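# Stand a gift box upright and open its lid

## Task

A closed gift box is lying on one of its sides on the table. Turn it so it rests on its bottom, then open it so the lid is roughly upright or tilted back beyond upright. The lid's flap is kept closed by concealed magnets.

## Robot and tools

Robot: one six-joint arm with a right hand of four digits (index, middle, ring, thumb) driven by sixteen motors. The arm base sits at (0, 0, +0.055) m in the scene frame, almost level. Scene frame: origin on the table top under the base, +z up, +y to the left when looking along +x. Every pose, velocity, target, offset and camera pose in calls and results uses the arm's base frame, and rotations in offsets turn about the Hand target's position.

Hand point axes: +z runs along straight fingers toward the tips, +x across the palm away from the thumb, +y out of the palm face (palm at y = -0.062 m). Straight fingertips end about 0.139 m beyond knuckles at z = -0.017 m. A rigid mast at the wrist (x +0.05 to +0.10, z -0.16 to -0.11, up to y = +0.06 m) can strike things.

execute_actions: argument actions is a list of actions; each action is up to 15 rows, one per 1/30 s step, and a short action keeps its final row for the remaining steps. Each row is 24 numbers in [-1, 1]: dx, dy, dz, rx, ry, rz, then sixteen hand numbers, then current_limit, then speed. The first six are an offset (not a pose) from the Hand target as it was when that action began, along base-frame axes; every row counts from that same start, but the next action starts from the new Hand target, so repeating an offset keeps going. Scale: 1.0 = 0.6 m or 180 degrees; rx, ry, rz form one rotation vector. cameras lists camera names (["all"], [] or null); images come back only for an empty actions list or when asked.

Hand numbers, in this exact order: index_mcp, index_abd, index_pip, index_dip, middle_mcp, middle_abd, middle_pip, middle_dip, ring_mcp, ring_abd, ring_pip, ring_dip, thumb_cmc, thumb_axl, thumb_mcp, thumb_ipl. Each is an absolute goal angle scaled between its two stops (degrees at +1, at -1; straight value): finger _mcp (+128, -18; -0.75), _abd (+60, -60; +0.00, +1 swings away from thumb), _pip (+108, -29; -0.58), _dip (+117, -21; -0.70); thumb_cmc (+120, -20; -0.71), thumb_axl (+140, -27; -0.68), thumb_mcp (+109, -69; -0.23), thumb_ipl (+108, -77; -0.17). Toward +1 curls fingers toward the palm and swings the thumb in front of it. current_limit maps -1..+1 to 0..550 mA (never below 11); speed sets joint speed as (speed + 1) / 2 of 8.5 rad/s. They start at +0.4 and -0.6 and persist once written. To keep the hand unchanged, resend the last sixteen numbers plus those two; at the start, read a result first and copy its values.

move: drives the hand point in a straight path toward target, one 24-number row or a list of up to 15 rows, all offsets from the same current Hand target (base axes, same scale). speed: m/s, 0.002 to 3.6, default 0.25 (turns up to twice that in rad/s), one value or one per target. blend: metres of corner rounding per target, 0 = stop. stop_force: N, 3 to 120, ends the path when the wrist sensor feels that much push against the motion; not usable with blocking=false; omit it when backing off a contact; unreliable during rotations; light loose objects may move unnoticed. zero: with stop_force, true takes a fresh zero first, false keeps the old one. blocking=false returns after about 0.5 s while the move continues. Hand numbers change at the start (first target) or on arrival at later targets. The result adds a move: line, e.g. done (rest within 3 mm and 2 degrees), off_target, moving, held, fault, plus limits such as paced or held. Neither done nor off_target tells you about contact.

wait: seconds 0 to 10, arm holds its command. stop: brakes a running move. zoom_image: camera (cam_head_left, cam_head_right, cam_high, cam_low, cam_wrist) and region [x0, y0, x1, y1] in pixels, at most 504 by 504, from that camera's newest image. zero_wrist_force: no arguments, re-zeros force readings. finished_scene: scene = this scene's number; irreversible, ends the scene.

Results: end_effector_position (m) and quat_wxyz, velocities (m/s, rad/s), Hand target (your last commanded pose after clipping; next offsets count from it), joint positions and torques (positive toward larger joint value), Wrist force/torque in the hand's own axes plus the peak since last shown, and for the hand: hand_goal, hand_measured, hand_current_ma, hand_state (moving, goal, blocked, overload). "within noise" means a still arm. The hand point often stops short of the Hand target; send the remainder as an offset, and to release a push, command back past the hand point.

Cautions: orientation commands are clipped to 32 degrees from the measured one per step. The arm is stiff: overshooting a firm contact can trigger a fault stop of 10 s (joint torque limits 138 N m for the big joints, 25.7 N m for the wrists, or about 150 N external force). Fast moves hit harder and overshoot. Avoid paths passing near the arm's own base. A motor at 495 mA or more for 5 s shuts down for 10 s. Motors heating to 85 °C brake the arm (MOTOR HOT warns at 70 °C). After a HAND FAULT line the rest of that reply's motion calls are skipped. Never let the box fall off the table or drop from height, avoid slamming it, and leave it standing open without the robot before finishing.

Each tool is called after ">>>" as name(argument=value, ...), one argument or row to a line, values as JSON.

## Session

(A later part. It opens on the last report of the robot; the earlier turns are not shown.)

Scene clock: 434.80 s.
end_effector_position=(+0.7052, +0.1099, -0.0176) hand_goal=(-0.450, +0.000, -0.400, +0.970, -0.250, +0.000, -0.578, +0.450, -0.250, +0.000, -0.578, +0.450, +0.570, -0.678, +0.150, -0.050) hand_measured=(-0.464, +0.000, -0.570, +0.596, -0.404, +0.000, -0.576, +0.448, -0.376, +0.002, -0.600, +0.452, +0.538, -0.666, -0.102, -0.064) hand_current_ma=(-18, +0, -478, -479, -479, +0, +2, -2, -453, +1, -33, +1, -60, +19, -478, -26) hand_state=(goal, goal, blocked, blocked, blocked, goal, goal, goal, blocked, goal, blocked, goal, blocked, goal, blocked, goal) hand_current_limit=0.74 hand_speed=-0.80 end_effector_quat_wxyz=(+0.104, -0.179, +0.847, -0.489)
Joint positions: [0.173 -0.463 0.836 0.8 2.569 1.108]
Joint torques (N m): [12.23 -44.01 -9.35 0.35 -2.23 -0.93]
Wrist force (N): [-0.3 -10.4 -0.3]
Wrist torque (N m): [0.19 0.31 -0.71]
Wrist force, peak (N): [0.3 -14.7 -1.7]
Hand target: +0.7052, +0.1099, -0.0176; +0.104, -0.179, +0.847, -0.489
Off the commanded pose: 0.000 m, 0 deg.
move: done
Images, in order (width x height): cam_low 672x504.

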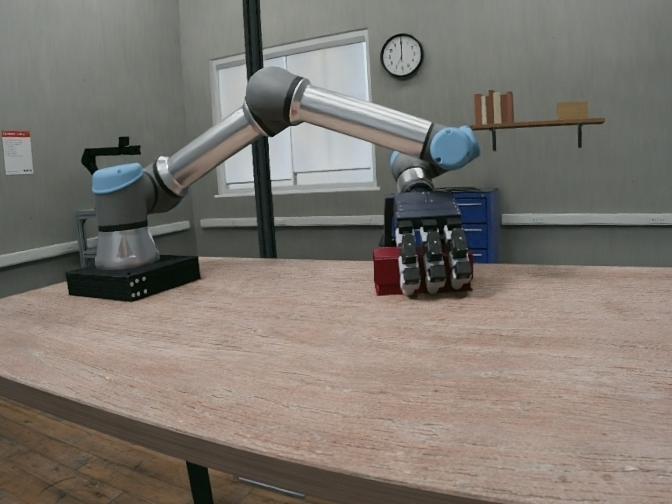

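>>> move(
  target=[0,0,0,0,0,0,-0.75,0,-0.5,0.3,-0.6,0,-0.5,0.3,-0.6,0,-0.5,0.3,0.571,-0.678,-0.449,-0.168,0.4,-0.75],
)

>>> move(
  target=[-0.0033,0.0077,0.0343,0,0,0,-0.5,0,-0.577,-0.048,-0.35,0,-0.577,-0.048,-0.35,0,-0.577,-0.048,0.571,-0.678,-0.2,-0.168,0.4,-0.7],
)

>>> move(
  target=[0,0,0,0,0,0,-0.4,0,-0.577,-0.048,-0.05,0,-0.577,-0.03,-0.05,0,-0.577,-0.03,0.571,-0.678,0.2,-0.05,0.74,-0.8],
  cameras=["cam_low","cam_high"],
)

>>> zoom_image(
  camera="cam_low",
  region=[360, 190, 520, 320],
)

Scene clock: 475.27 s.
end_effector_position=(+0.7052, +0.1099, -0.0176) hand_goal=(-0.750, +0.000, -0.500, +0.300, -0.600, +0.000, -0.500, +0.300, -0.600, +0.000, -0.500, +0.300, +0.570, -0.678, -0.450, -0.168) hand_measured=(-0.732, +0.000, -0.500, +0.304, -0.584, +0.000, -0.494, +0.302, -0.582, +0.002, -0.494, +0.302, +0.568, -0.676, -0.442, -0.164) hand_current_ma=(+27, +0, +0, +2, +24, +0, +5, +1, +27, +1, +6, +2, -2, +2, +14, +3) hand_state=(goal, goal, goal, goal, goal, goal, goal, goal, goal, goal, goal, goal, goal, goal, goal, goal) hand_current_limit=0.40 hand_speed=-0.75 end_effector_quat_wxyz=(+0.104, -0.179, +0.847, -0.489)
Joint positions: [0.173 -0.463 0.836 0.8 2.569 1.108]
Joint torques (N m): [9.88 -49.52 -12.38 0.77 -0.74 -0.45]
Wrist force (N): [-0.7 -0.5 0.1]
Wrist torque (N m): [0.31 0.15 0.19]
Wrist force, peak (N): [-1.1 -21.2 -6.1]
Hand target: +0.7052, +0.1099, -0.0176; +0.104, -0.179, +0.847, -0.489
Off the commanded pose: 0.000 m, 0 deg.
move: done

Scene clock: 476.10 s.
end_effector_position=(+0.7032, +0.1145, +0.0029) hand_goal=(-0.500, +0.000, -0.578, -0.048, -0.350, +0.000, -0.578, -0.048, -0.350, +0.000, -0.578, -0.048, +0.570, -0.678, -0.200, -0.168) hand_measured=(-0.496, +0.000, -0.572, -0.044, -0.348, -0.002, -0.580, -0.046, -0.346, +0.000, -0.580, -0.046, +0.568, -0.676, -0.200, -0.164) hand_current_ma=(+3, +0, +5, +2, +2, -1, -1, +2, +2, +0, -1, +2, -1, +2, +0, +3) hand_state=(goal, goal, goal, goal, goal, goal, goal, goal, goal, goal, goal, goal, goal, goal, goal, goal) hand_current_limit=0.40 hand_speed=-0.70 end_effector_quat_wxyz=(+0.104, -0.179, +0.847, -0.489)
Joint positions: [0.18 -0.484 0.825 0.842 2.572 1.12]
Joint torques (N m): [16.52 -70.14 -28.22 3.86 3.76 2.02]
Wrist force (N): [-0.6 -0.8 0.3]
Wrist torque (N m): [0.26 0.13 0.19]
Wrist force, peak (N): [-0.9 -19.4 -9.8]
Hand target: +0.7032, +0.1146, +0.0030; +0.104, -0.179, +0.847, -0.489
Off the commanded pose: 0.000 m, 0 deg.
move: done

Scene clock: 476.77 s.
end_effector_position=(+0.7032, +0.1146, +0.0030) hand_goal=(-0.400, +0.000, -0.578, -0.048, -0.050, +0.000, -0.578, -0.030, -0.050, +0.000, -0.578, -0.030, +0.570, -0.678, +0.200, -0.050) hand_measured=(-0.396, +0.000, -0.572, -0.044, -0.214, +0.010, -0.614, -0.040, -0.188, +0.008, -0.612, -0.036, +0.536, -0.676, -0.104, -0.070) hand_current_ma=(+3, +0, +4, +2, -478, +9, -71, -10, -478, +7, -63, -6, -66, +2, -478, -49) hand_state=(goal, goal, goal, goal, blocked, goal, blocked, goal, blocked, goal, blocked, goal, blocked, goal, blocked, blocked) hand_current_limit=0.74 hand_speed=-0.80 end_effector_quat_wxyz=(+0.104, -0.179, +0.847, -0.489)
Joint positions: [0.18 -0.484 0.825 0.843 2.572 1.121]
Joint torques (N m): [12.88 -63.56 -23.44 3.27 1.43 2.18]
Wrist force (N): [-1.3 -8.5 -1.5]
Wrist torque (N m): [0.46 0.19 -0.21]
Wrist force, peak (N): [-0.9 -8.6 -1.7]
Hand target: +0.7032, +0.1146, +0.0030; +0.104, -0.179, +0.847, -0.489
Off the commanded pose: 0.000 m, 0 deg.
move: done
Images, in order (width x height): cam_high 672x504, cam_low 672x504.

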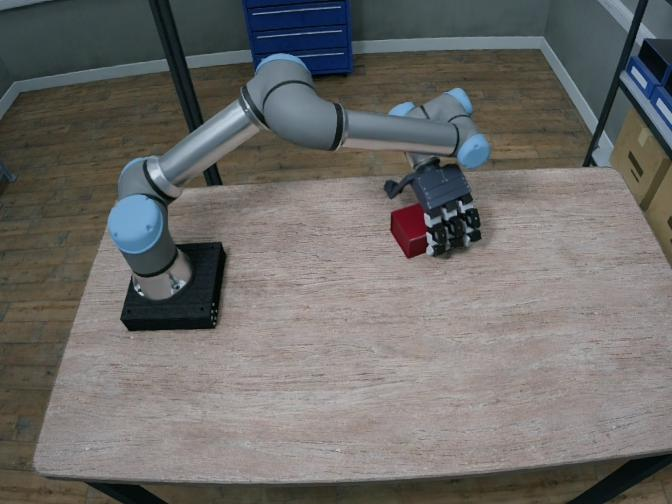

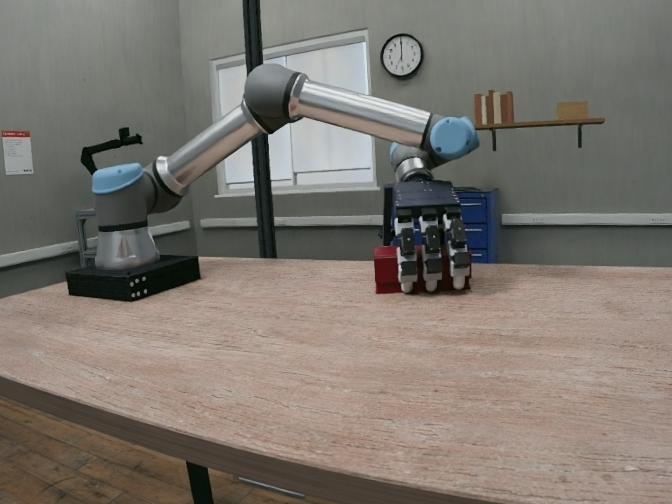

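Scaled by 3.150 from the camera's 672x504 image, which has a finer 960x720 frame.

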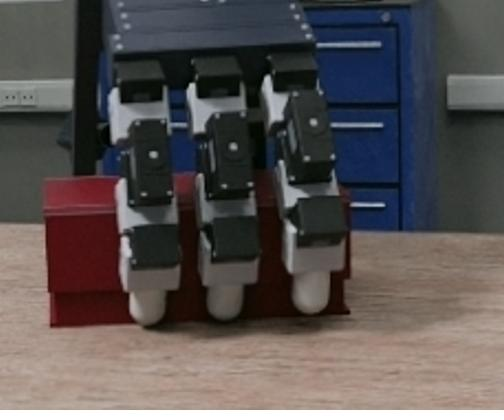

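>>> move(
  target=[0,0,0,0,0,0,-0.12,0,-0.577,-0.048,-0.05,0,-0.577,-0.03,-0.05,0,-0.577,-0.03,0.571,-0.678,0.2,-0.05,0.74,-0.8],
)

>>> move(
  target=[0,0,0,0,0,0,-0.15,0,-0.577,0.3,-0.05,0,-0.577,-0.03,-0.05,0,-0.577,-0.03,0.571,-0.678,0.2,-0.05,0.74,-0.8],
)

>>> move(
  target=[0,0,0,0,0,0,-0.25,0,-0.5,0.5,-0.05,0,-0.577,-0.03,-0.05,0,-0.577,-0.03,0.571,-0.678,0.2,-0.05,0.74,-0.8],
  cameras=["cam_low"],
)

>>> zoom_image(
  camera="cam_low",
  region=[360, 190, 520, 320],
)

>>> move(
  target=[0,0,0,0,0,0,-0.33,0,-0.5,0.7,-0.05,0,-0.577,-0.03,-0.05,0,-0.577,-0.03,0.571,-0.678,0.2,-0.05,0.74,-0.8],
  cameras=["cam_low"],
)

>>> zoom_image(
  camera="cam_low",
  region=[360, 190, 520, 320],
)

Scene clock: 484.17 s.
end_effector_position=(+0.7032, +0.1146, +0.0030) hand_goal=(-0.120, +0.000, -0.578, -0.048, -0.050, +0.000, -0.578, -0.030, -0.050, +0.000, -0.578, -0.030, +0.570, -0.678, +0.200, -0.050) hand_measured=(-0.252, +0.000, -0.592, -0.052, -0.208, +0.010, -0.614, -0.040, -0.182, +0.008, -0.612, -0.036, +0.536, -0.672, -0.104, -0.080) hand_current_ma=(-477, +0, -18, -3, -478, +9, -72, -10, -477, +7, -64, -7, -66, +9, -479, -79) hand_state=(blocked, goal, goal, goal, blocked, goal, blocked, goal, blocked, goal, blocked, goal, blocked, goal, blocked, blocked) hand_current_limit=0.74 hand_speed=-0.80 end_effector_quat_wxyz=(+0.104, -0.179, +0.847, -0.489)
Joint positions: [0.18 -0.484 0.825 0.843 2.572 1.121]
Joint torques (N m): [2.37 -45.24 -12.47 0.8 -1.16 1.53]
Wrist force (N): [-0.6 -12.4 -1.9]
Wrist torque (N m): [0.62 0.18 -0.02]
Wrist force, peak (N): [-0.4 -12.9 -2.0]
Hand target: +0.7032, +0.1146, +0.0030; +0.104, -0.179, +0.847, -0.489
Off the commanded pose: 0.000 m, 0 deg.
move: done

Scene clock: 484.97 s.
end_effector_position=(+0.7032, +0.1146, +0.0030) hand_goal=(-0.150, +0.000, -0.578, +0.300, -0.050, +0.000, -0.578, -0.030, -0.050, +0.000, -0.578, -0.030, +0.570, -0.678, +0.200, -0.050) hand_measured=(-0.252, +0.000, -0.640, +0.110, -0.196, +0.010, -0.614, -0.040, -0.172, +0.008, -0.612, -0.036, +0.536, -0.668, -0.112, -0.082) hand_current_ma=(-330, +0, -151, -478, -478, +9, -72, -10, -431, +7, -64, -7, -66, +17, -479, -94) hand_state=(blocked, goal, blocked, blocked, blocked, goal, blocked, goal, blocked, goal, blocked, goal, blocked, goal, blocked, blocked) hand_current_limit=0.74 hand_speed=-0.80 end_effector_quat_wxyz=(+0.104, -0.179, +0.847, -0.489)
Joint positions: [0.18 -0.484 0.825 0.843 2.572 1.121]
Joint torques (N m): [0.05 -46.64 -13.93 0.89 -1.11 1.3]
Wrist force (N): [-0.8 -5.9 -0.4]
Wrist torque (N m): [0.50 0.28 -0.24]
Wrist force, peak (N): [-0.5 -12.8 -1.9]
Hand target: +0.7032, +0.1146, +0.0030; +0.104, -0.179, +0.847, -0.489
Off the commanded pose: 0.000 m, 0 deg.
move: done

Scene clock: 486.03 s.
end_effector_position=(+0.7032, +0.1146, +0.0030) hand_goal=(-0.250, +0.000, -0.500, +0.500, -0.050, +0.000, -0.578, -0.030, -0.050, +0.000, -0.578, -0.030, +0.570, -0.678, +0.200, -0.050) hand_measured=(-0.304, +0.002, -0.602, +0.294, -0.180, +0.010, -0.614, -0.040, -0.154, +0.008, -0.612, -0.036, +0.536, -0.668, -0.136, -0.084) hand_current_ma=(-139, +1, -307, -477, -474, +9, -68, -10, -345, +7, -64, -7, -66, +17, -479, -102) hand_state=(blocked, goal, blocked, blocked, blocked, goal, blocked, goal, blocked, goal, blocked, goal, blocked, goal, blocked, blocked) hand_current_limit=0.74 hand_speed=-0.80 end_effector_quat_wxyz=(+0.104, -0.179, +0.847, -0.489)
Joint positions: [0.18 -0.484 0.825 0.843 2.572 1.121]
Joint torques (N m): [-2.92 -47.03 -14.46 0.87 -1.07 0.4]
Wrist force (N): [-0.3 -3.8 -0.1]
Wrist torque (N m): [0.49 0.20 -0.15]
Wrist force, peak (N): [-0.5 -6.4 -1.8]
Hand target: +0.7032, +0.1146, +0.0030; +0.104, -0.179, +0.847, -0.489
Off the commanded pose: 0.000 m, 0 deg.
move: done
Images, in order (width x height): cam_low 672x504.

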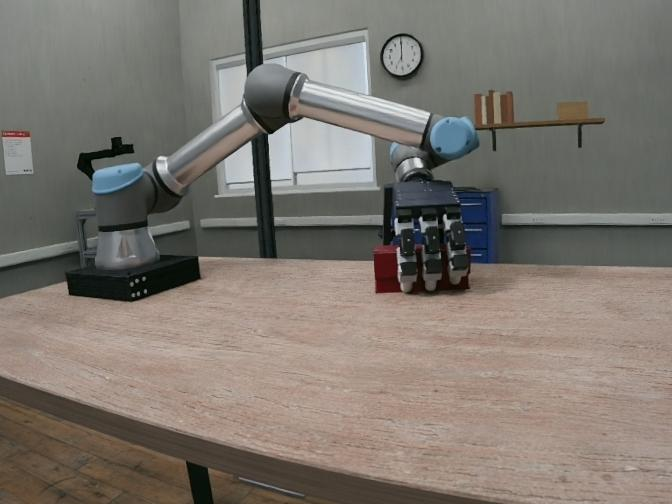

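Scaled by 3.150 from the camera's 672x504 image, which has a finer 960x720 frame.

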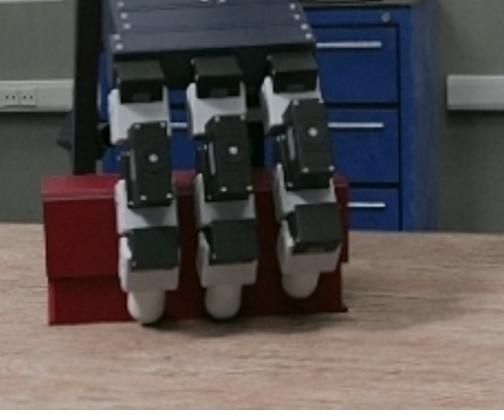

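Scene clock: 486.87 s.
end_effector_position=(+0.7032, +0.1146, +0.0030) hand_goal=(-0.330, +0.000, -0.500, +0.700, -0.050, +0.000, -0.578, -0.030, -0.050, +0.000, -0.578, -0.030, +0.570, -0.678, +0.200, -0.050) hand_measured=(-0.382, +0.004, -0.574, +0.576, -0.168, +0.010, -0.604, -0.040, -0.136, +0.008, -0.612, -0.038, +0.532, -0.666, -0.160, -0.086) hand_current_ma=(-129, +2, -195, -411, -410, +9, -45, -10, -263, +7, -64, -8, -76, +20, -478, -110) hand_state=(blocked, goal, blocked, blocked, blocked, goal, blocked, goal, blocked, goal, blocked, goal, blocked, goal, blocked, blocked) hand_current_limit=0.74 hand_speed=-0.80 end_effector_quat_wxyz=(+0.104, -0.179, +0.847, -0.489)
Joint positions: [0.18 -0.484 0.825 0.843 2.572 1.121]
Joint torques (N m): [-4.63 -46.86 -14.44 0.74 -1.02 0.11]
Wrist force (N): [-0.4 -1.4 0.5]
Wrist torque (N m): [0.44 0.20 -0.07]
Wrist force, peak (N): [-0.6 -4.6 -0.9]
Hand target: +0.7032, +0.1146, +0.0030; +0.104, -0.179, +0.847, -0.489
Off the commanded pose: 0.000 m, 0 deg.
move: done
Images, in order (width x height): cam_low 672x504.

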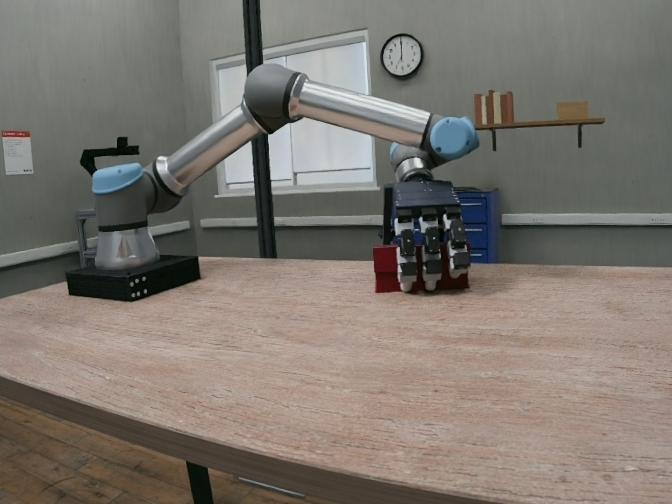

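Scaled by 3.150 from the camera's 672x504 image, which has a finer 960x720 frame.

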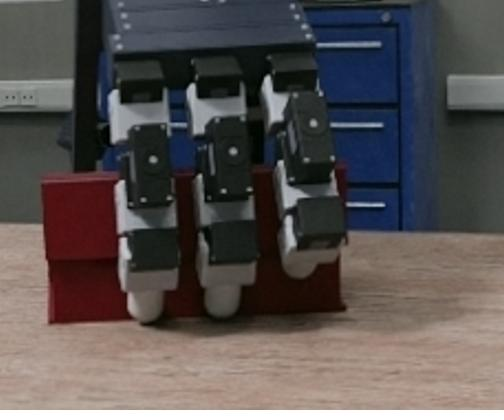

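>>> move(
  target=[0,0,0,0,0,0,-0.4,0,-0.5,0.88,-0.05,0,-0.577,-0.03,-0.05,0,-0.577,-0.03,0.571,-0.678,0.2,-0.05,0.7,-0.8],
)

>>> move(
  target=[0,0,0,0,0,0,-0.47,0,-0.45,0.97,-0.05,0,-0.577,-0.03,-0.05,0,-0.577,-0.03,0.571,-0.678,0.2,-0.05,0.7,-0.8],
  cameras=["cam_low"],
)

>>> zoom_image(
  camera="cam_low",
  region=[360, 190, 520, 320],
)

Scene clock: 490.83 s.
end_effector_position=(+0.7032, +0.1146, +0.0030) hand_goal=(-0.400, +0.000, -0.500, +0.880, -0.050, +0.000, -0.578, -0.030, -0.050, +0.000, -0.578, -0.030, +0.570, -0.678, +0.200, -0.050) hand_measured=(-0.434, +0.004, -0.566, +0.812, -0.162, +0.010, -0.604, -0.042, -0.130, +0.008, -0.612, -0.040, +0.532, -0.666, -0.166, -0.088) hand_current_ma=(-70, +2, -168, -177, -386, +9, -45, -16, -238, +7, -64, -12, -79, +20, -468, -114) hand_state=(blocked, goal, blocked, blocked, blocked, goal, blocked, goal, blocked, goal, blocked, goal, blocked, goal, blocked, blocked) hand_current_limit=0.70 hand_speed=-0.80 end_effector_quat_wxyz=(+0.104, -0.179, +0.847, -0.489)
Joint positions: [0.18 -0.484 0.825 0.843 2.572 1.121]
Joint torques (N m): [-12.08 -46.3 -14.01 0.88 -0.58 -0.83]
Wrist force (N): [-0.9 -0.9 0.7]
Wrist torque (N m): [0.41 0.16 0.04]
Wrist force, peak (N): [-0.5 -1.7 0.8]
Hand target: +0.7032, +0.1146, +0.0030; +0.104, -0.179, +0.847, -0.489
Off the commanded pose: 0.000 m, 0 deg.
move: done

Scene clock: 491.33 s.
end_effector_position=(+0.7032, +0.1146, +0.0030) hand_goal=(-0.470, +0.000, -0.450, +0.970, -0.050, +0.000, -0.578, -0.030, -0.050, +0.000, -0.578, -0.030, +0.570, -0.678, +0.200, -0.050) hand_measured=(-0.480, +0.004, -0.484, +0.932, -0.162, +0.010, -0.610, -0.044, -0.130, +0.008, -0.612, -0.040, +0.528, -0.666, -0.166, -0.088) hand_current_ma=(-11, +2, -65, -78, -379, +9, -60, -17, -238, +7, -64, -13, -90, +20, -468, -114) hand_state=(goal, goal, blocked, blocked, blocked, goal, blocked, goal, blocked, goal, blocked, goal, blocked, goal, blocked, blocked) hand_current_limit=0.70 hand_speed=-0.80 end_effector_quat_wxyz=(+0.104, -0.179, +0.847, -0.489)
Joint positions: [0.18 -0.484 0.825 0.843 2.572 1.121]
Joint torques (N m): [-11.66 -47.14 -13.17 0.99 -0.87 -0.69]
Wrist force (N): [-0.9 -3.3 -1.9]
Wrist torque (N m): [0.34 0.20 0.01]
Wrist force, peak (N): [-0.8 -3.6 -2.2]
Hand target: +0.7032, +0.1146, +0.0030; +0.104, -0.179, +0.847, -0.489
Off the commanded pose: 0.000 m, 0 deg.
move: done
Images, in order (width x height): cam_low 672x504.

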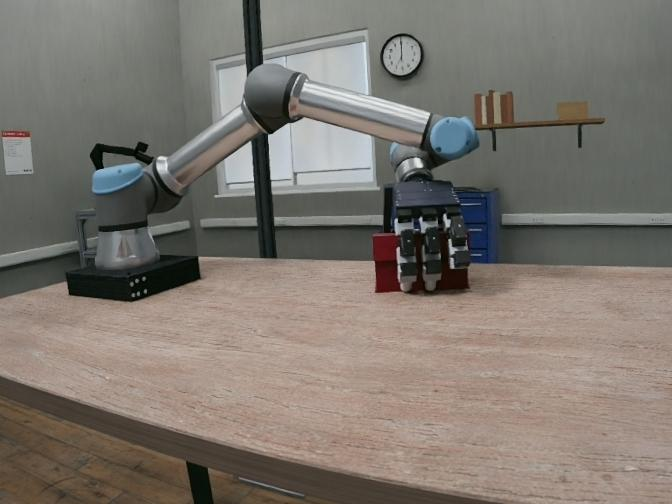

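Scaled by 3.150 from the camera's 672x504 image, which has a finer 960x720 frame.

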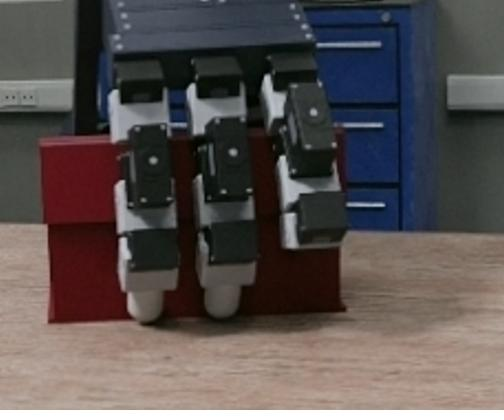

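>>> move(
  target=[0,0,0,0,0,0,-0.5,0,-0.45,0.9,-0.35,0,-0.577,-0.03,-0.35,0,-0.577,-0.03,0.571,-0.678,-0.3,-0.168,0.5,-0.85],
)

>>> move(
  target=[0,0,0,0,0,0,-0.85,0,-0.45,0.6,-0.85,0,-0.5,-0.03,-0.85,0,-0.5,-0.03,0.571,-0.678,-0.449,-0.168,0.4,-0.8],
  cameras=["cam_low"],
)

>>> zoom_image(
  camera="cam_low",
  region=[360, 190, 520, 320],
)

>>> move(
  target=[0.01,-0.022,0.2,0,0,0,-0.89,0,-0.431,-0.1,-0.89,0,-0.431,-0.1,-0.89,0,-0.431,-0.1,0.571,-0.678,-0.449,-0.168,0.4,-0.7],
  cameras=["cam_low","cam_high"],
)

>>> zoom_image(
  camera="cam_low",
  region=[360, 190, 520, 320],
)

>>> zoom_image(
  camera="cam_high",
  region=[370, 150, 550, 300],
)

Scene clock: 500.07 s.
end_effector_position=(+0.7032, +0.1146, +0.0030) hand_goal=(-0.500, +0.000, -0.450, +0.900, -0.350, +0.000, -0.578, -0.030, -0.350, +0.000, -0.578, -0.030, +0.570, -0.678, -0.300, -0.168) hand_measured=(-0.492, +0.002, -0.454, +0.900, -0.338, +0.004, -0.580, -0.032, -0.336, +0.002, -0.580, -0.034, +0.568, -0.676, -0.292, -0.164) hand_current_ma=(+9, +1, -3, +0, +17, +2, -1, -2, +19, +2, -1, -2, -2, +2, +11, +3) hand_state=(goal, goal, goal, goal, goal, goal, goal, goal, goal, goal, goal, goal, goal, goal, goal, goal) hand_current_limit=0.50 hand_speed=-0.85 end_effector_quat_wxyz=(+0.104, -0.179, +0.847, -0.489)
Joint positions: [0.18 -0.484 0.825 0.843 2.572 1.121]
Joint torques (N m): [-10.91 -47.17 -14.36 0.78 0.24 -1.08]
Wrist force (N): [-0.7 -0.4 0.5]
Wrist torque (N m): [0.30 0.13 0.20]
Wrist force, peak (N): [-1.1 -4.3 -2.1]
Hand target: +0.7032, +0.1146, +0.0030; +0.104, -0.179, +0.847, -0.489
Off the commanded pose: 0.000 m, 0 deg.
move: done

Scene clock: 501.10 s.
end_effector_position=(+0.7032, +0.1146, +0.0030) hand_goal=(-0.850, +0.000, -0.450, +0.600, -0.850, +0.000, -0.500, -0.030, -0.850, +0.000, -0.500, -0.030, +0.570, -0.678, -0.450, -0.168) hand_measured=(-0.832, +0.002, -0.450, +0.602, -0.832, +0.004, -0.500, -0.032, -0.830, +0.002, -0.500, -0.032, +0.568, -0.676, -0.442, -0.164) hand_current_ma=(+29, +1, +0, +2, +31, +2, +0, -2, +35, +2, +0, -2, -2, +2, +14, +3) hand_state=(goal, goal, goal, goal, goal, goal, goal, goal, blocked, goal, goal, goal, goal, goal, goal, goal) hand_current_limit=0.40 hand_speed=-0.80 end_effector_quat_wxyz=(+0.104, -0.179, +0.847, -0.489)
Joint positions: [0.18 -0.484 0.825 0.843 2.572 1.121]
Joint torques (N m): [-10.03 -46.78 -13.54 0.77 0.49 -0.68]
Wrist force (N): [-0.6 -0.8 0.2]
Wrist torque (N m): [0.23 0.12 0.20]
Wrist force, peak (N): [-1.0 -0.8 0.4]
Hand target: +0.7032, +0.1146, +0.0030; +0.104, -0.179, +0.847, -0.489
Off the commanded pose: 0.000 m, 0 deg.
move: done
Images, in order (width x height): cam_low 672x504.

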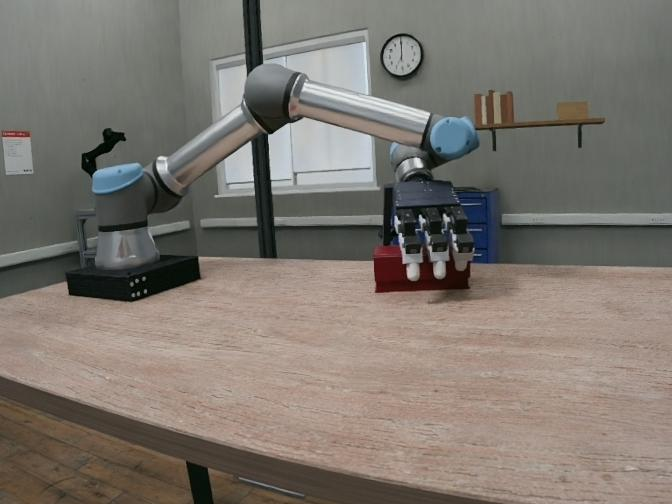

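Scaled by 3.150 from the camera's 672x504 image, which has a finer 960x720 frame.

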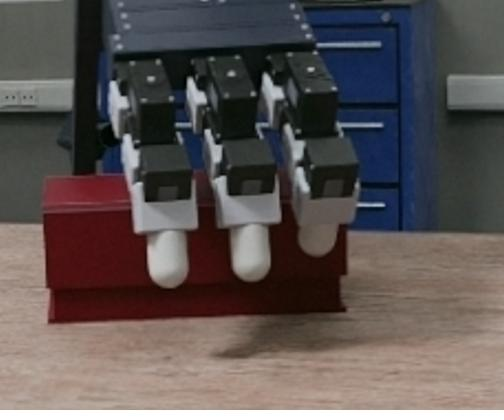

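Scene clock: 502.23 s.
end_effector_position=(+0.7092, +0.1014, +0.1230) hand_goal=(-0.890, +0.000, -0.432, -0.100, -0.890, +0.000, -0.432, -0.100, -0.890, +0.000, -0.432, -0.100, +0.570, -0.678, -0.450, -0.168) hand_measured=(-0.874, +0.002, -0.432, -0.096, -0.872, +0.004, -0.432, -0.098, -0.872, +0.002, -0.432, -0.096, +0.568, -0.676, -0.442, -0.164) hand_current_ma=(+26, +1, +0, +2, +26, +2, +0, +2, +30, +2, +0, +2, -1, +2, +12, +3) hand_state=(goal, goal, goal, goal, goal, goal, goal, goal, goal, goal, goal, goal, goal, goal, goal, goal) hand_current_limit=0.40 hand_speed=-0.70 end_effector_quat_wxyz=(+0.104, -0.179, +0.847, -0.489)
Joint positions: [0.159 -0.579 0.69 1.042 2.564 1.084]
Joint torques (N m): [-13.91 -45 -30.07 3.91 2.12 2.13]
Wrist force (N): [-0.4 -0.5 0.2]
Wrist torque (N m): [0.27 0.10 0.23]
Wrist force, peak (N): [-0.6 -2.2 -0.1]
Hand target: +0.7092, +0.1014, +0.1230; +0.104, -0.179, +0.847, -0.489
Off the commanded pose: 0.000 m, 0 deg.
move: done
Images, in order (width x height): cam_high 672x504, cam_low 672x504.

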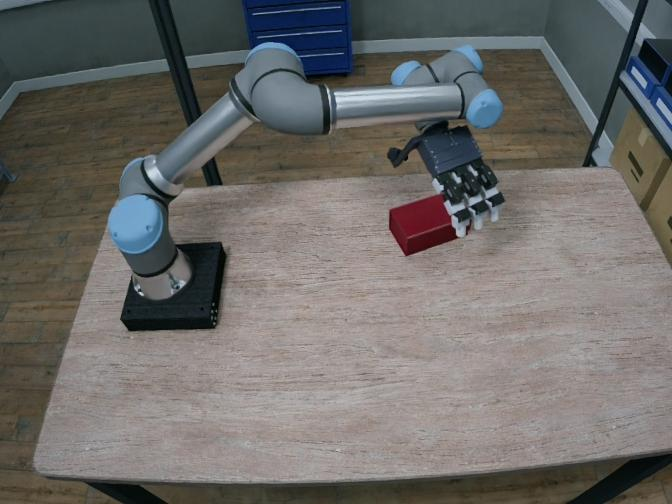

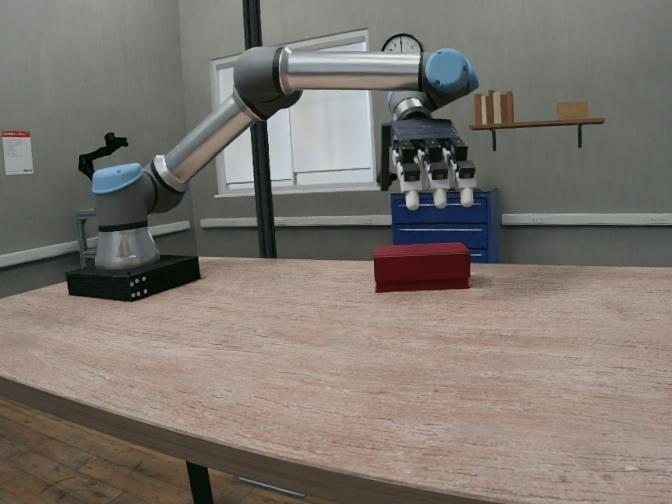

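Scaled by 3.150 from the camera's 672x504 image, which has a finer 960x720 frame.

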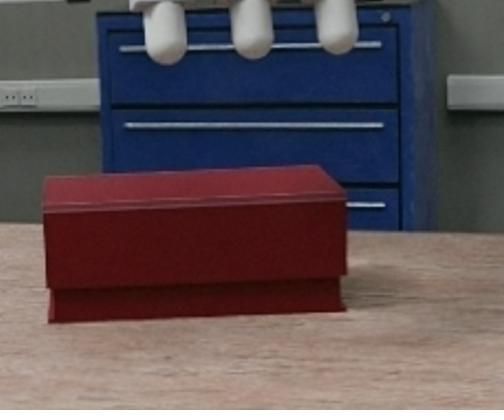

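Scaled by 2.800 from the camera's 672x504 image, which has a finer 960x720 frame.

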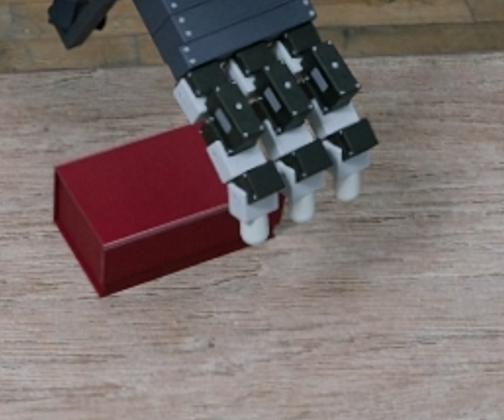

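>>> move(
  target=[-0.0085,0.0323,-0.2,0,0,-0.0333,-0.89,0,-0.431,-0.1,-0.89,0,-0.431,-0.1,-0.89,0,-0.431,-0.1,0.571,-0.678,-0.449,-0.168,0.4,-0.7],
)

>>> move(
  target=[0,0,0,0,0,0,-0.5,0,-0.577,-0.048,-0.35,0,-0.577,-0.048,-0.35,0,-0.577,-0.048,0.571,-0.678,-0.2,-0.168,0.4,-0.7],
)

>>> move(
  target=[0,0,0,0,0,0,-0.4,0,-0.577,-0.048,-0.05,0,-0.577,-0.03,-0.05,0,-0.577,-0.03,0.571,-0.678,0.2,-0.05,0.74,-0.8],
  cameras=["cam_low"],
)

>>> zoom_image(
  camera="cam_low",
  region=[360, 190, 520, 320],
)

Scene clock: 537.70 s.
end_effector_position=(+0.7041, +0.1207, +0.0030) hand_goal=(-0.890, +0.000, -0.432, -0.100, -0.890, +0.000, -0.432, -0.100, -0.890, +0.000, -0.432, -0.100, +0.570, -0.678, -0.450, -0.168) hand_measured=(-0.874, +0.002, -0.432, -0.096, -0.874, +0.002, -0.432, -0.098, -0.872, +0.002, -0.432, -0.096, +0.568, -0.676, -0.442, -0.164) hand_current_ma=(+25, +1, +0, +2, +26, +2, +0, +2, +29, +2, +0, +2, -1, +2, +12, +3) hand_state=(goal, goal, goal, goal, goal, goal, goal, goal, goal, goal, goal, goal, goal, goal, goal, goal) hand_current_limit=0.40 hand_speed=-0.70 end_effector_quat_wxyz=(+0.078, -0.135, +0.855, -0.494)
Joint positions: [0.197 -0.381 0.663 1.09 2.607 1.342]
Joint torques (N m): [14.55 -48.46 -26.23 4.03 4.12 1.84]
Wrist force (N): [-0.7 -0.4 0.4]
Wrist torque (N m): [0.24 0.12 0.19]
Wrist force, peak (N): [-0.4 -2.6 0.0]
Hand target: +0.7041, +0.1207, +0.0030; +0.078, -0.135, +0.855, -0.494
Off the commanded pose: 0.000 m, 0 deg.
move: done

Scene clock: 538.53 s.
end_effector_position=(+0.7041, +0.1207, +0.0030) hand_goal=(-0.500, +0.000, -0.578, -0.048, -0.350, +0.000, -0.578, -0.048, -0.350, +0.000, -0.578, -0.048, +0.570, -0.678, -0.200, -0.168) hand_measured=(-0.496, +0.002, -0.572, -0.052, -0.348, +0.002, -0.572, -0.050, -0.346, +0.002, -0.572, -0.050, +0.568, -0.676, -0.200, -0.164) hand_current_ma=(+4, +1, +5, -2, +2, +2, +5, -2, +2, +2, +5, -2, -1, +2, +0, +3) hand_state=(goal, goal, goal, goal, goal, goal, goal, goal, goal, goal, goal, goal, goal, goal, goal, goal) hand_current_limit=0.40 hand_speed=-0.70 end_effector_quat_wxyz=(+0.078, -0.135, +0.855, -0.494)
Joint positions: [0.197 -0.38 0.663 1.09 2.607 1.343]
Joint torques (N m): [15.53 -48.44 -28.15 4.1 3.54 2.04]
Wrist force (N): [-0.5 -0.5 0.5]
Wrist torque (N m): [0.28 0.10 0.21]
Wrist force, peak (N): [-0.6 -0.6 0.7]
Hand target: +0.7041, +0.1207, +0.0030; +0.078, -0.135, +0.855, -0.494
Off the commanded pose: 0.000 m, 0 deg.
move: done

Scene clock: 539.20 s.
end_effector_position=(+0.7041, +0.1207, +0.0030) hand_goal=(-0.400, +0.000, -0.578, -0.048, -0.050, +0.000, -0.578, -0.030, -0.050, +0.000, -0.578, -0.030, +0.570, -0.678, +0.200, -0.050) hand_measured=(-0.396, +0.002, -0.572, -0.052, -0.210, +0.012, -0.612, -0.038, -0.180, +0.006, -0.610, -0.036, +0.536, -0.676, -0.104, -0.072) hand_current_ma=(+3, +1, +4, -2, -478, +11, -66, -10, -469, +5, -61, -6, -68, +2, -479, -54) hand_state=(goal, goal, goal, goal, blocked, goal, blocked, goal, blocked, goal, blocked, goal, blocked, goal, blocked, blocked) hand_current_limit=0.74 hand_speed=-0.80 end_effector_quat_wxyz=(+0.078, -0.135, +0.855, -0.494)
Joint positions: [0.197 -0.38 0.663 1.09 2.607 1.343]
Joint torques (N m): [13.43 -48.75 -24.71 3.13 0.98 1.9]
Wrist force (N): [-0.6 -7.4 -1.5]
Wrist torque (N m): [0.54 0.10 -0.13]
Wrist force, peak (N): [-0.7 -7.9 -1.5]
Hand target: +0.7041, +0.1207, +0.0030; +0.078, -0.135, +0.855, -0.494
Off the commanded pose: 0.000 m, 0 deg.
move: done
Images, in order (width x height): cam_low 672x504.

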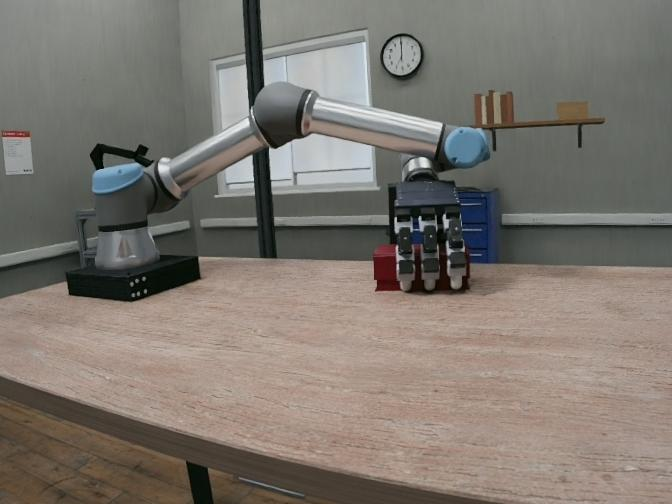

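Scaled by 3.150 from the camera's 672x504 image, which has a finer 960x720 frame.

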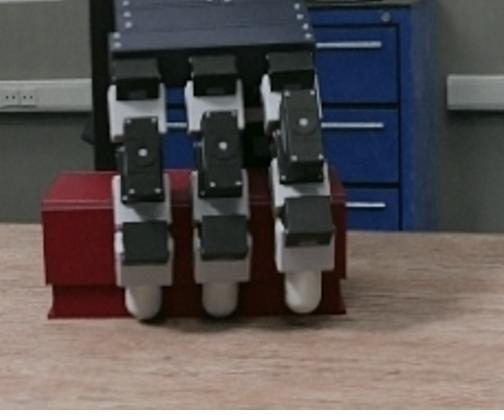

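>>> move(
  target=[0,0,0,0,0,0,-0.12,0,-0.577,-0.048,-0.05,0,-0.577,-0.03,-0.05,0,-0.577,-0.03,0.571,-0.678,0.2,-0.05,0.74,-0.8],
)

>>> move(
  target=[0,0,0,0,0,0,-0.15,0,-0.577,0.3,-0.05,0,-0.577,-0.03,-0.05,0,-0.577,-0.03,0.571,-0.678,0.2,-0.05,0.74,-0.8],
)

>>> move(
  target=[0,0,0,0,0,0,-0.25,0,-0.5,0.5,-0.05,0,-0.577,-0.03,-0.05,0,-0.577,-0.03,0.571,-0.678,0.2,-0.05,0.74,-0.8],
)

>>> move(
  target=[0,0,0,0,0,0,-0.33,0,-0.5,0.7,-0.05,0,-0.577,-0.03,-0.05,0,-0.577,-0.03,0.571,-0.678,0.2,-0.05,0.74,-0.8],
)

>>> move(
  target=[0,0,0,0,0,0,-0.4,0,-0.5,0.88,-0.05,0,-0.577,-0.03,-0.05,0,-0.577,-0.03,0.571,-0.678,0.2,-0.05,0.7,-0.8],
  cameras=["cam_low"],
)

>>> zoom_image(
  camera="cam_low",
  region=[360, 190, 520, 320],
)

>>> move(
  target=[0,0,0,0,0,0,-0.47,0,-0.45,0.97,-0.05,0,-0.577,-0.03,-0.05,0,-0.577,-0.03,0.571,-0.678,0.2,-0.05,0.7,-0.8],
)

>>> move(
  target=[0,0,0,0,0,0,-0.6,0,-0.3,0.99,-0.05,0,-0.577,-0.03,-0.05,0,-0.577,-0.03,0.571,-0.678,0.2,-0.05,0.7,-0.8],
  cameras=["cam_low"],
)

>>> zoom_image(
  camera="cam_low",
  region=[360, 170, 520, 320],
)

Scene clock: 548.23 s.
end_effector_position=(+0.7041, +0.1207, +0.0030) hand_goal=(-0.120, +0.000, -0.578, -0.048, -0.050, +0.000, -0.578, -0.030, -0.050, +0.000, -0.578, -0.030, +0.570, -0.678, +0.200, -0.050) hand_measured=(-0.254, +0.002, -0.586, -0.052, -0.202, +0.012, -0.614, -0.038, -0.174, +0.006, -0.610, -0.036, +0.536, -0.670, -0.104, -0.080) hand_current_ma=(-479, +0, -9, -2, -479, +11, -71, -10, -443, +6, -61, -7, -68, +12, -479, -81) hand_state=(blocked, goal, goal, goal, blocked, goal, blocked, goal, blocked, goal, blocked, goal, blocked, goal, blocked, blocked) hand_current_limit=0.74 hand_speed=-0.80 end_effector_quat_wxyz=(+0.078, -0.135, +0.855, -0.494)
Joint positions: [0.197 -0.38 0.663 1.09 2.607 1.343]
Joint torques (N m): [5.2 -49.38 -13.64 0.76 -0.98 1.81]
Wrist force (N): [-0.1 -12.5 -1.7]
Wrist torque (N m): [0.62 0.12 0.04]
Wrist force, peak (N): [-0.1 -12.5 -1.7]
Hand target: +0.7041, +0.1207, +0.0030; +0.078, -0.135, +0.855, -0.494
Off the commanded pose: 0.000 m, 0 deg.
move: done

Scene clock: 549.00 s.
end_effector_position=(+0.7041, +0.1207, +0.0030) hand_goal=(-0.150, +0.000, -0.578, +0.300, -0.050, +0.000, -0.578, -0.030, -0.050, +0.000, -0.578, -0.030, +0.570, -0.678, +0.200, -0.050) hand_measured=(-0.254, +0.002, -0.638, +0.122, -0.192, +0.012, -0.614, -0.038, -0.164, +0.006, -0.610, -0.036, +0.536, -0.666, -0.116, -0.082) hand_current_ma=(-340, +1, -141, -476, -478, +11, -71, -10, -394, +6, -61, -7, -68, +21, -479, -92) hand_state=(blocked, goal, blocked, moving, blocked, goal, blocked, goal, blocked, goal, blocked, goal, blocked, goal, blocked, blocked) hand_current_limit=0.74 hand_speed=-0.80 end_effector_quat_wxyz=(+0.078, -0.135, +0.855, -0.494)
Joint positions: [0.197 -0.38 0.663 1.09 2.607 1.343]
Joint torques (N m): [3.28 -49.72 -13.69 0.67 -1.13 1.67]
Wrist force (N): [-0.4 -4.9 -0.1]
Wrist torque (N m): [0.49 0.20 -0.17]
Wrist force, peak (N): [-0.2 -11.9 -1.5]
Hand target: +0.7041, +0.1207, +0.0030; +0.078, -0.135, +0.855, -0.494
Off the commanded pose: 0.000 m, 0 deg.
move: done

Scene clock: 550.17 s.
end_effector_position=(+0.7041, +0.1207, +0.0030) hand_goal=(-0.250, +0.000, -0.500, +0.500, -0.050, +0.000, -0.578, -0.030, -0.050, +0.000, -0.578, -0.030, +0.570, -0.678, +0.200, -0.050) hand_measured=(-0.310, +0.004, -0.600, +0.360, -0.168, +0.010, -0.610, -0.038, -0.138, +0.006, -0.610, -0.038, +0.536, -0.666, -0.150, -0.084) hand_current_ma=(-159, +2, -300, -478, -414, +10, -61, -10, -275, +6, -61, -8, -68, +21, -479, -100) hand_state=(blocked, goal, blocked, blocked, blocked, goal, blocked, goal, blocked, goal, blocked, goal, blocked, goal, blocked, blocked) hand_current_limit=0.74 hand_speed=-0.80 end_effector_quat_wxyz=(+0.078, -0.135, +0.855, -0.494)
Joint positions: [0.197 -0.38 0.663 1.09 2.607 1.343]
Joint torques (N m): [1.9 -49.4 -13.89 0.77 -1.02 1.55]
Wrist force (N): [-0.5 -2.2 0.4]
Wrist torque (N m): [0.44 0.19 -0.08]
Wrist force, peak (N): [-0.4 -5.3 -0.9]
Hand target: +0.7041, +0.1207, +0.0030; +0.078, -0.135, +0.855, -0.494
Off the commanded pose: 0.000 m, 0 deg.
move: done

Scene clock: 550.73 s.
end_effector_position=(+0.7041, +0.1207, +0.0030) hand_goal=(-0.330, +0.000, -0.500, +0.700, -0.050, +0.000, -0.578, -0.030, -0.050, +0.000, -0.578, -0.030, +0.570, -0.678, +0.200, -0.050) hand_measured=(-0.370, +0.004, -0.578, +0.518, -0.168, +0.010, -0.606, -0.038, -0.136, +0.006, -0.610, -0.038, +0.534, -0.666, -0.156, -0.086) hand_current_ma=(-88, +3, -206, -478, -413, +9, -51, -10, -261, +5, -61, -8, -72, +21, -478, -106) hand_state=(blocked, goal, blocked, blocked, blocked, goal, blocked, goal, blocked, goal, blocked, goal, blocked, goal, blocked, blocked) hand_current_limit=0.74 hand_speed=-0.80 end_effector_quat_wxyz=(+0.078, -0.135, +0.855, -0.494)
Joint positions: [0.197 -0.38 0.663 1.09 2.607 1.343]
Joint torques (N m): [0.21 -51.11 -14.61 0.88 -0.78 1.92]
Wrist force (N): [0.2 -1.8 0.4]
Wrist torque (N m): [0.43 0.20 -0.13]
Wrist force, peak (N): [-0.2 -2.3 0.7]
Hand target: +0.7041, +0.1207, +0.0030; +0.078, -0.135, +0.855, -0.494
Off the commanded pose: 0.000 m, 0 deg.
move: done

Scene clock: 551.47 s.
end_effector_position=(+0.7041, +0.1207, +0.0030) hand_goal=(-0.400, +0.000, -0.500, +0.880, -0.050, +0.000, -0.578, -0.030, -0.050, +0.000, -0.578, -0.030, +0.570, -0.678, +0.200, -0.050) hand_measured=(-0.436, +0.004, -0.562, +0.810, -0.160, +0.010, -0.606, -0.044, -0.126, +0.006, -0.610, -0.040, +0.532, -0.666, -0.166, -0.088) hand_current_ma=(-77, +3, -150, -182, -371, +9, -51, -17, -222, +5, -61, -12, -79, +21, -468, -114) hand_state=(blocked, goal, blocked, blocked, blocked, goal, blocked, goal, blocked, goal, blocked, goal, blocked, goal, blocked, blocked) hand_current_limit=0.70 hand_speed=-0.80 end_effector_quat_wxyz=(+0.078, -0.135, +0.855, -0.494)
Joint positions: [0.197 -0.38 0.663 1.09 2.607 1.343]
Joint torques (N m): [-0.95 -51.51 -13.42 0.71 0.02 1.79]
Wrist force (N): [-0.8 0.3 1.1]
Wrist torque (N m): [0.47 0.12 0.10]
Wrist force, peak (N): [-0.2 -1.8 0.5]
Hand target: +0.7041, +0.1207, +0.0030; +0.078, -0.135, +0.855, -0.494
Off the commanded pose: 0.000 m, 0 deg.
move: done
Images, in order (width x height): cam_low 672x504.

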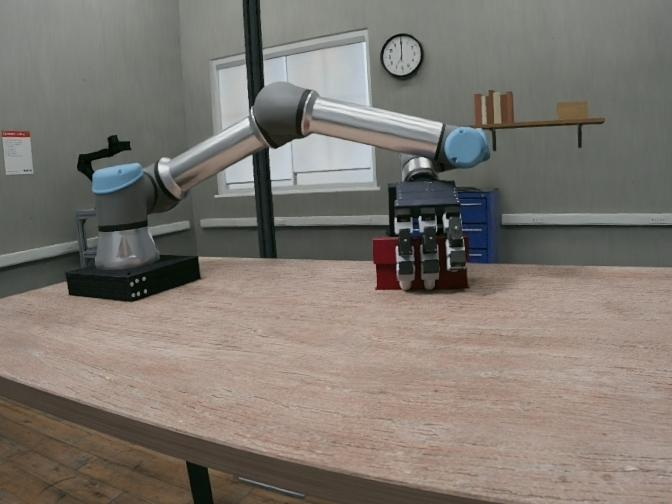

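Scaled by 3.150 from the camera's 672x504 image, which has a finer 960x720 frame.

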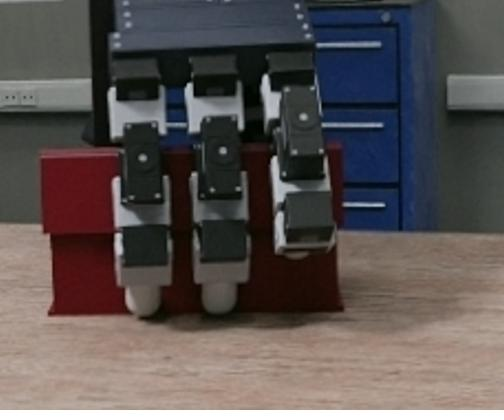

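Scene clock: 551.97 s.
end_effector_position=(+0.7041, +0.1207, +0.0030) hand_goal=(-0.470, +0.000, -0.450, +0.970, -0.050, +0.000, -0.578, -0.030, -0.050, +0.000, -0.578, -0.030, +0.570, -0.678, +0.200, -0.050) hand_measured=(-0.480, +0.004, -0.486, +0.928, -0.158, +0.010, -0.612, -0.048, -0.126, +0.006, -0.610, -0.042, +0.528, -0.666, -0.166, -0.088) hand_current_ma=(-12, +3, -73, -90, -363, +10, -64, -25, -222, +5, -61, -16, -88, +21, -468, -114) hand_state=(goal, goal, blocked, blocked, blocked, goal, blocked, goal, blocked, goal, blocked, goal, blocked, goal, blocked, blocked) hand_current_limit=0.70 hand_speed=-0.80 end_effector_quat_wxyz=(+0.078, -0.135, +0.855, -0.494)
Joint positions: [0.197 -0.38 0.663 1.09 2.607 1.343]
Joint torques (N m): [-2.24 -51.74 -13.25 0.89 0.28 1.48]
Wrist force (N): [-0.6 -0.6 0.2]
Wrist torque (N m): [0.41 0.15 0.10]
Wrist force, peak (N): [-0.6 0.2 1.2]
Hand target: +0.7041, +0.1207, +0.0030; +0.078, -0.135, +0.855, -0.494
Off the commanded pose: 0.000 m, 0 deg.
move: done

Scene clock: 552.47 s.
end_effector_position=(+0.7041, +0.1207, +0.0030) hand_goal=(-0.600, +0.000, -0.300, +0.990, -0.050, +0.000, -0.578, -0.030, -0.050, +0.000, -0.578, -0.030, +0.570, -0.678, +0.200, -0.050) hand_measured=(-0.584, +0.004, -0.308, +0.974, -0.158, +0.014, -0.614, -0.048, -0.126, +0.008, -0.610, -0.042, +0.526, -0.668, -0.166, -0.088) hand_current_ma=(+24, +2, -7, -22, -363, +14, -72, -25, -222, +8, -61, -16, -96, +17, -468, -114) hand_state=(goal, goal, goal, goal, blocked, goal, blocked, goal, blocked, goal, blocked, goal, blocked, goal, blocked, blocked) hand_current_limit=0.70 hand_speed=-0.80 end_effector_quat_wxyz=(+0.078, -0.135, +0.855, -0.494)
Joint positions: [0.197 -0.38 0.663 1.09 2.607 1.343]
Joint torques (N m): [-3.14 -52.95 -14.58 0.84 0.71 1.68]
Wrist force (N): [-1.4 -2.5 -0.6]
Wrist torque (N m): [0.35 0.14 0.06]
Wrist force, peak (N): [-0.9 -2.7 -1.0]
Hand target: +0.7041, +0.1207, +0.0030; +0.078, -0.135, +0.855, -0.494
Off the commanded pose: 0.000 m, 0 deg.
move: done
Images, in order (width x height): cam_low 672x504.

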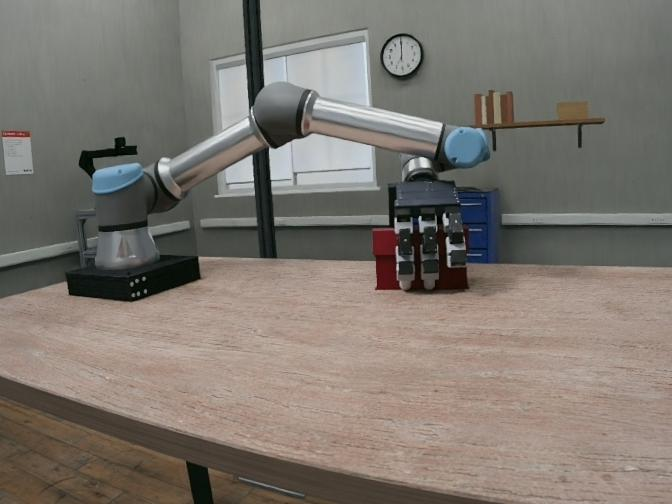

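Scaled by 3.150 from the camera's 672x504 image, which has a finer 960x720 frame.

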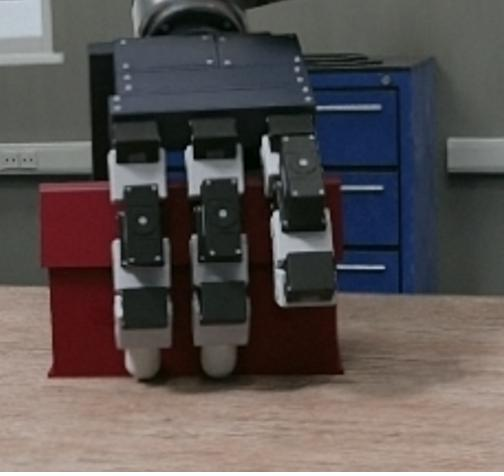

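>>> move(
  target=[0,0,0,0,0,0,-0.6,0,-0.3,0.99,-0.33,0,-0.5,0.7,-0.33,0,-0.5,0.7,0.571,-0.678,0,-0.1,0.5,-0.88],
)

>>> move(
  target=[0,0,0,0,0,0,-0.6,0,-0.3,0.99,-0.47,0,-0.45,0.97,-0.47,0,-0.45,0.97,0.571,-0.678,-0.1,-0.1,0.5,-0.88],
)

>>> move(
  target=[0,0,0,0,0,0,-0.6,0,-0.3,0.99,-0.6,0,-0.3,0.99,-0.6,0,-0.3,0.99,0.571,-0.678,-0.3,-0.168,0.5,-0.88],
  cameras=["cam_low"],
)

>>> zoom_image(
  camera="cam_low",
  region=[360, 170, 520, 320],
)

Scene clock: 569.33 s.
end_effector_position=(+0.7041, +0.1207, +0.0030) hand_goal=(-0.600, +0.000, -0.300, +0.990, -0.330, +0.000, -0.500, +0.700, -0.330, +0.000, -0.500, +0.700, +0.570, -0.678, +0.000, -0.100) hand_measured=(-0.606, +0.002, -0.308, +0.988, -0.392, +0.012, -0.554, +0.624, -0.360, +0.004, -0.528, +0.648, +0.526, -0.670, -0.130, -0.130) hand_current_ma=(-6, +0, -9, -1, -163, +11, -124, -207, -59, +2, -51, -119, -97, +13, -413, -85) hand_state=(goal, goal, goal, goal, blocked, goal, blocked, blocked, blocked, goal, blocked, blocked, blocked, goal, blocked, blocked) hand_current_limit=0.50 hand_speed=-0.88 end_effector_quat_wxyz=(+0.078, -0.135, +0.855, -0.494)
Joint positions: [0.197 -0.38 0.663 1.09 2.607 1.343]
Joint torques (N m): [-11.4 -53.43 -12.99 0.94 2.75 1.13]
Wrist force (N): [-0.2 0.6 0.7]
Wrist torque (N m): [0.23 -0.02 0.33]
Wrist force, peak (N): [-1.2 -2.9 -0.9]
Hand target: +0.7041, +0.1207, +0.0030; +0.078, -0.135, +0.855, -0.494
Off the commanded pose: 0.000 m, 0 deg.
move: done

Scene clock: 570.23 s.
end_effector_position=(+0.7041, +0.1207, +0.0030) hand_goal=(-0.600, +0.000, -0.300, +0.990, -0.470, +0.000, -0.450, +0.970, -0.470, +0.000, -0.450, +0.970, +0.570, -0.678, -0.100, -0.100) hand_measured=(-0.608, +0.002, -0.308, +0.986, -0.482, +0.006, -0.480, +0.944, -0.456, +0.002, -0.452, +0.966, +0.552, -0.670, -0.140, -0.122) hand_current_ma=(-8, +0, -9, -3, -15, +4, -53, -44, +22, +2, -1, -3, -27, +13, -116, -51) hand_state=(goal, goal, goal, goal, goal, goal, blocked, blocked, goal, goal, goal, goal, goal, goal, blocked, blocked) hand_current_limit=0.50 hand_speed=-0.88 end_effector_quat_wxyz=(+0.078, -0.135, +0.855, -0.494)
Joint positions: [0.197 -0.38 0.663 1.09 2.607 1.343]
Joint torques (N m): [-11.64 -54.19 -12.81 0.82 2.67 1.14]
Wrist force (N): [-0.6 1.1 1.2]
Wrist torque (N m): [0.28 0.08 0.23]
Wrist force, peak (N): [-0.4 1.3 1.5]
Hand target: +0.7041, +0.1207, +0.0030; +0.078, -0.135, +0.855, -0.494
Off the commanded pose: 0.000 m, 0 deg.
move: done

Scene clock: 571.10 s.
end_effector_position=(+0.7041, +0.1207, +0.0030) hand_goal=(-0.600, +0.000, -0.300, +0.990, -0.600, +0.000, -0.300, +0.990, -0.600, +0.000, -0.300, +0.990, +0.570, -0.678, -0.300, -0.168) hand_measured=(-0.598, +0.002, -0.306, +0.986, -0.584, +0.004, -0.302, +0.986, -0.584, +0.002, -0.302, +0.986, +0.568, -0.676, -0.292, -0.164) hand_current_ma=(+1, +0, -6, -3, +22, +2, -1, -2, +25, +2, -1, -3, -2, +2, +11, +3) hand_state=(goal, goal, goal, goal, goal, goal, goal, goal, goal, goal, goal, goal, goal, goal, goal, goal) hand_current_limit=0.50 hand_speed=-0.88 end_effector_quat_wxyz=(+0.078, -0.135, +0.855, -0.494)
Joint positions: [0.197 -0.38 0.663 1.09 2.607 1.343]
Joint torques (N m): [-11.07 -55.57 -13.82 0.81 2.6 1.03]
Wrist force (N): [-0.5 -0.5 1.1]
Wrist torque (N m): [0.21 0.11 0.20]
Wrist force, peak (N): [-0.6 1.0 1.2]
Hand target: +0.7041, +0.1207, +0.0030; +0.078, -0.135, +0.855, -0.494
Off the commanded pose: 0.000 m, 0 deg.
move: done
Images, in order (width x height): cam_low 672x504.

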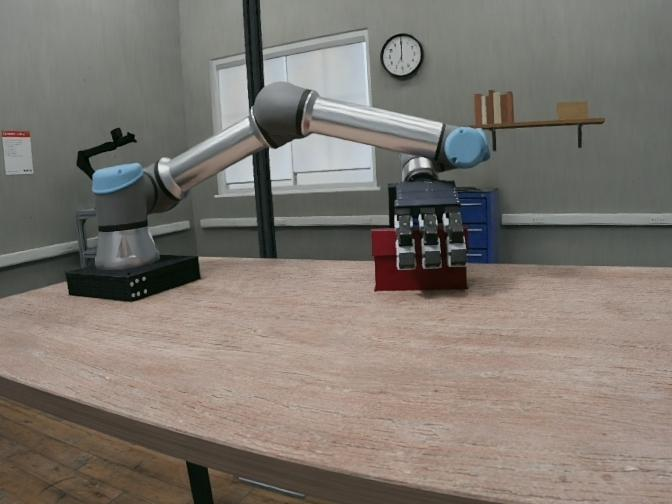

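Scaled by 3.150 from the camera's 672x504 image, which has a finer 960x720 frame.

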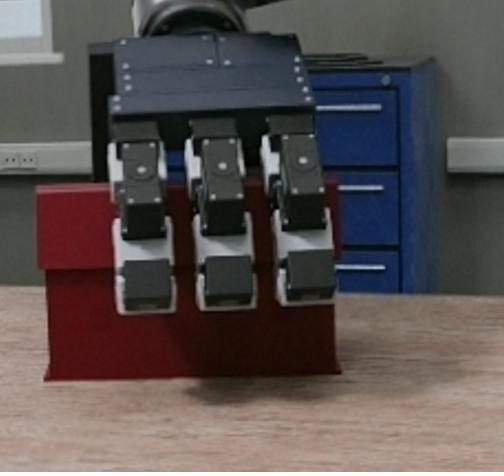

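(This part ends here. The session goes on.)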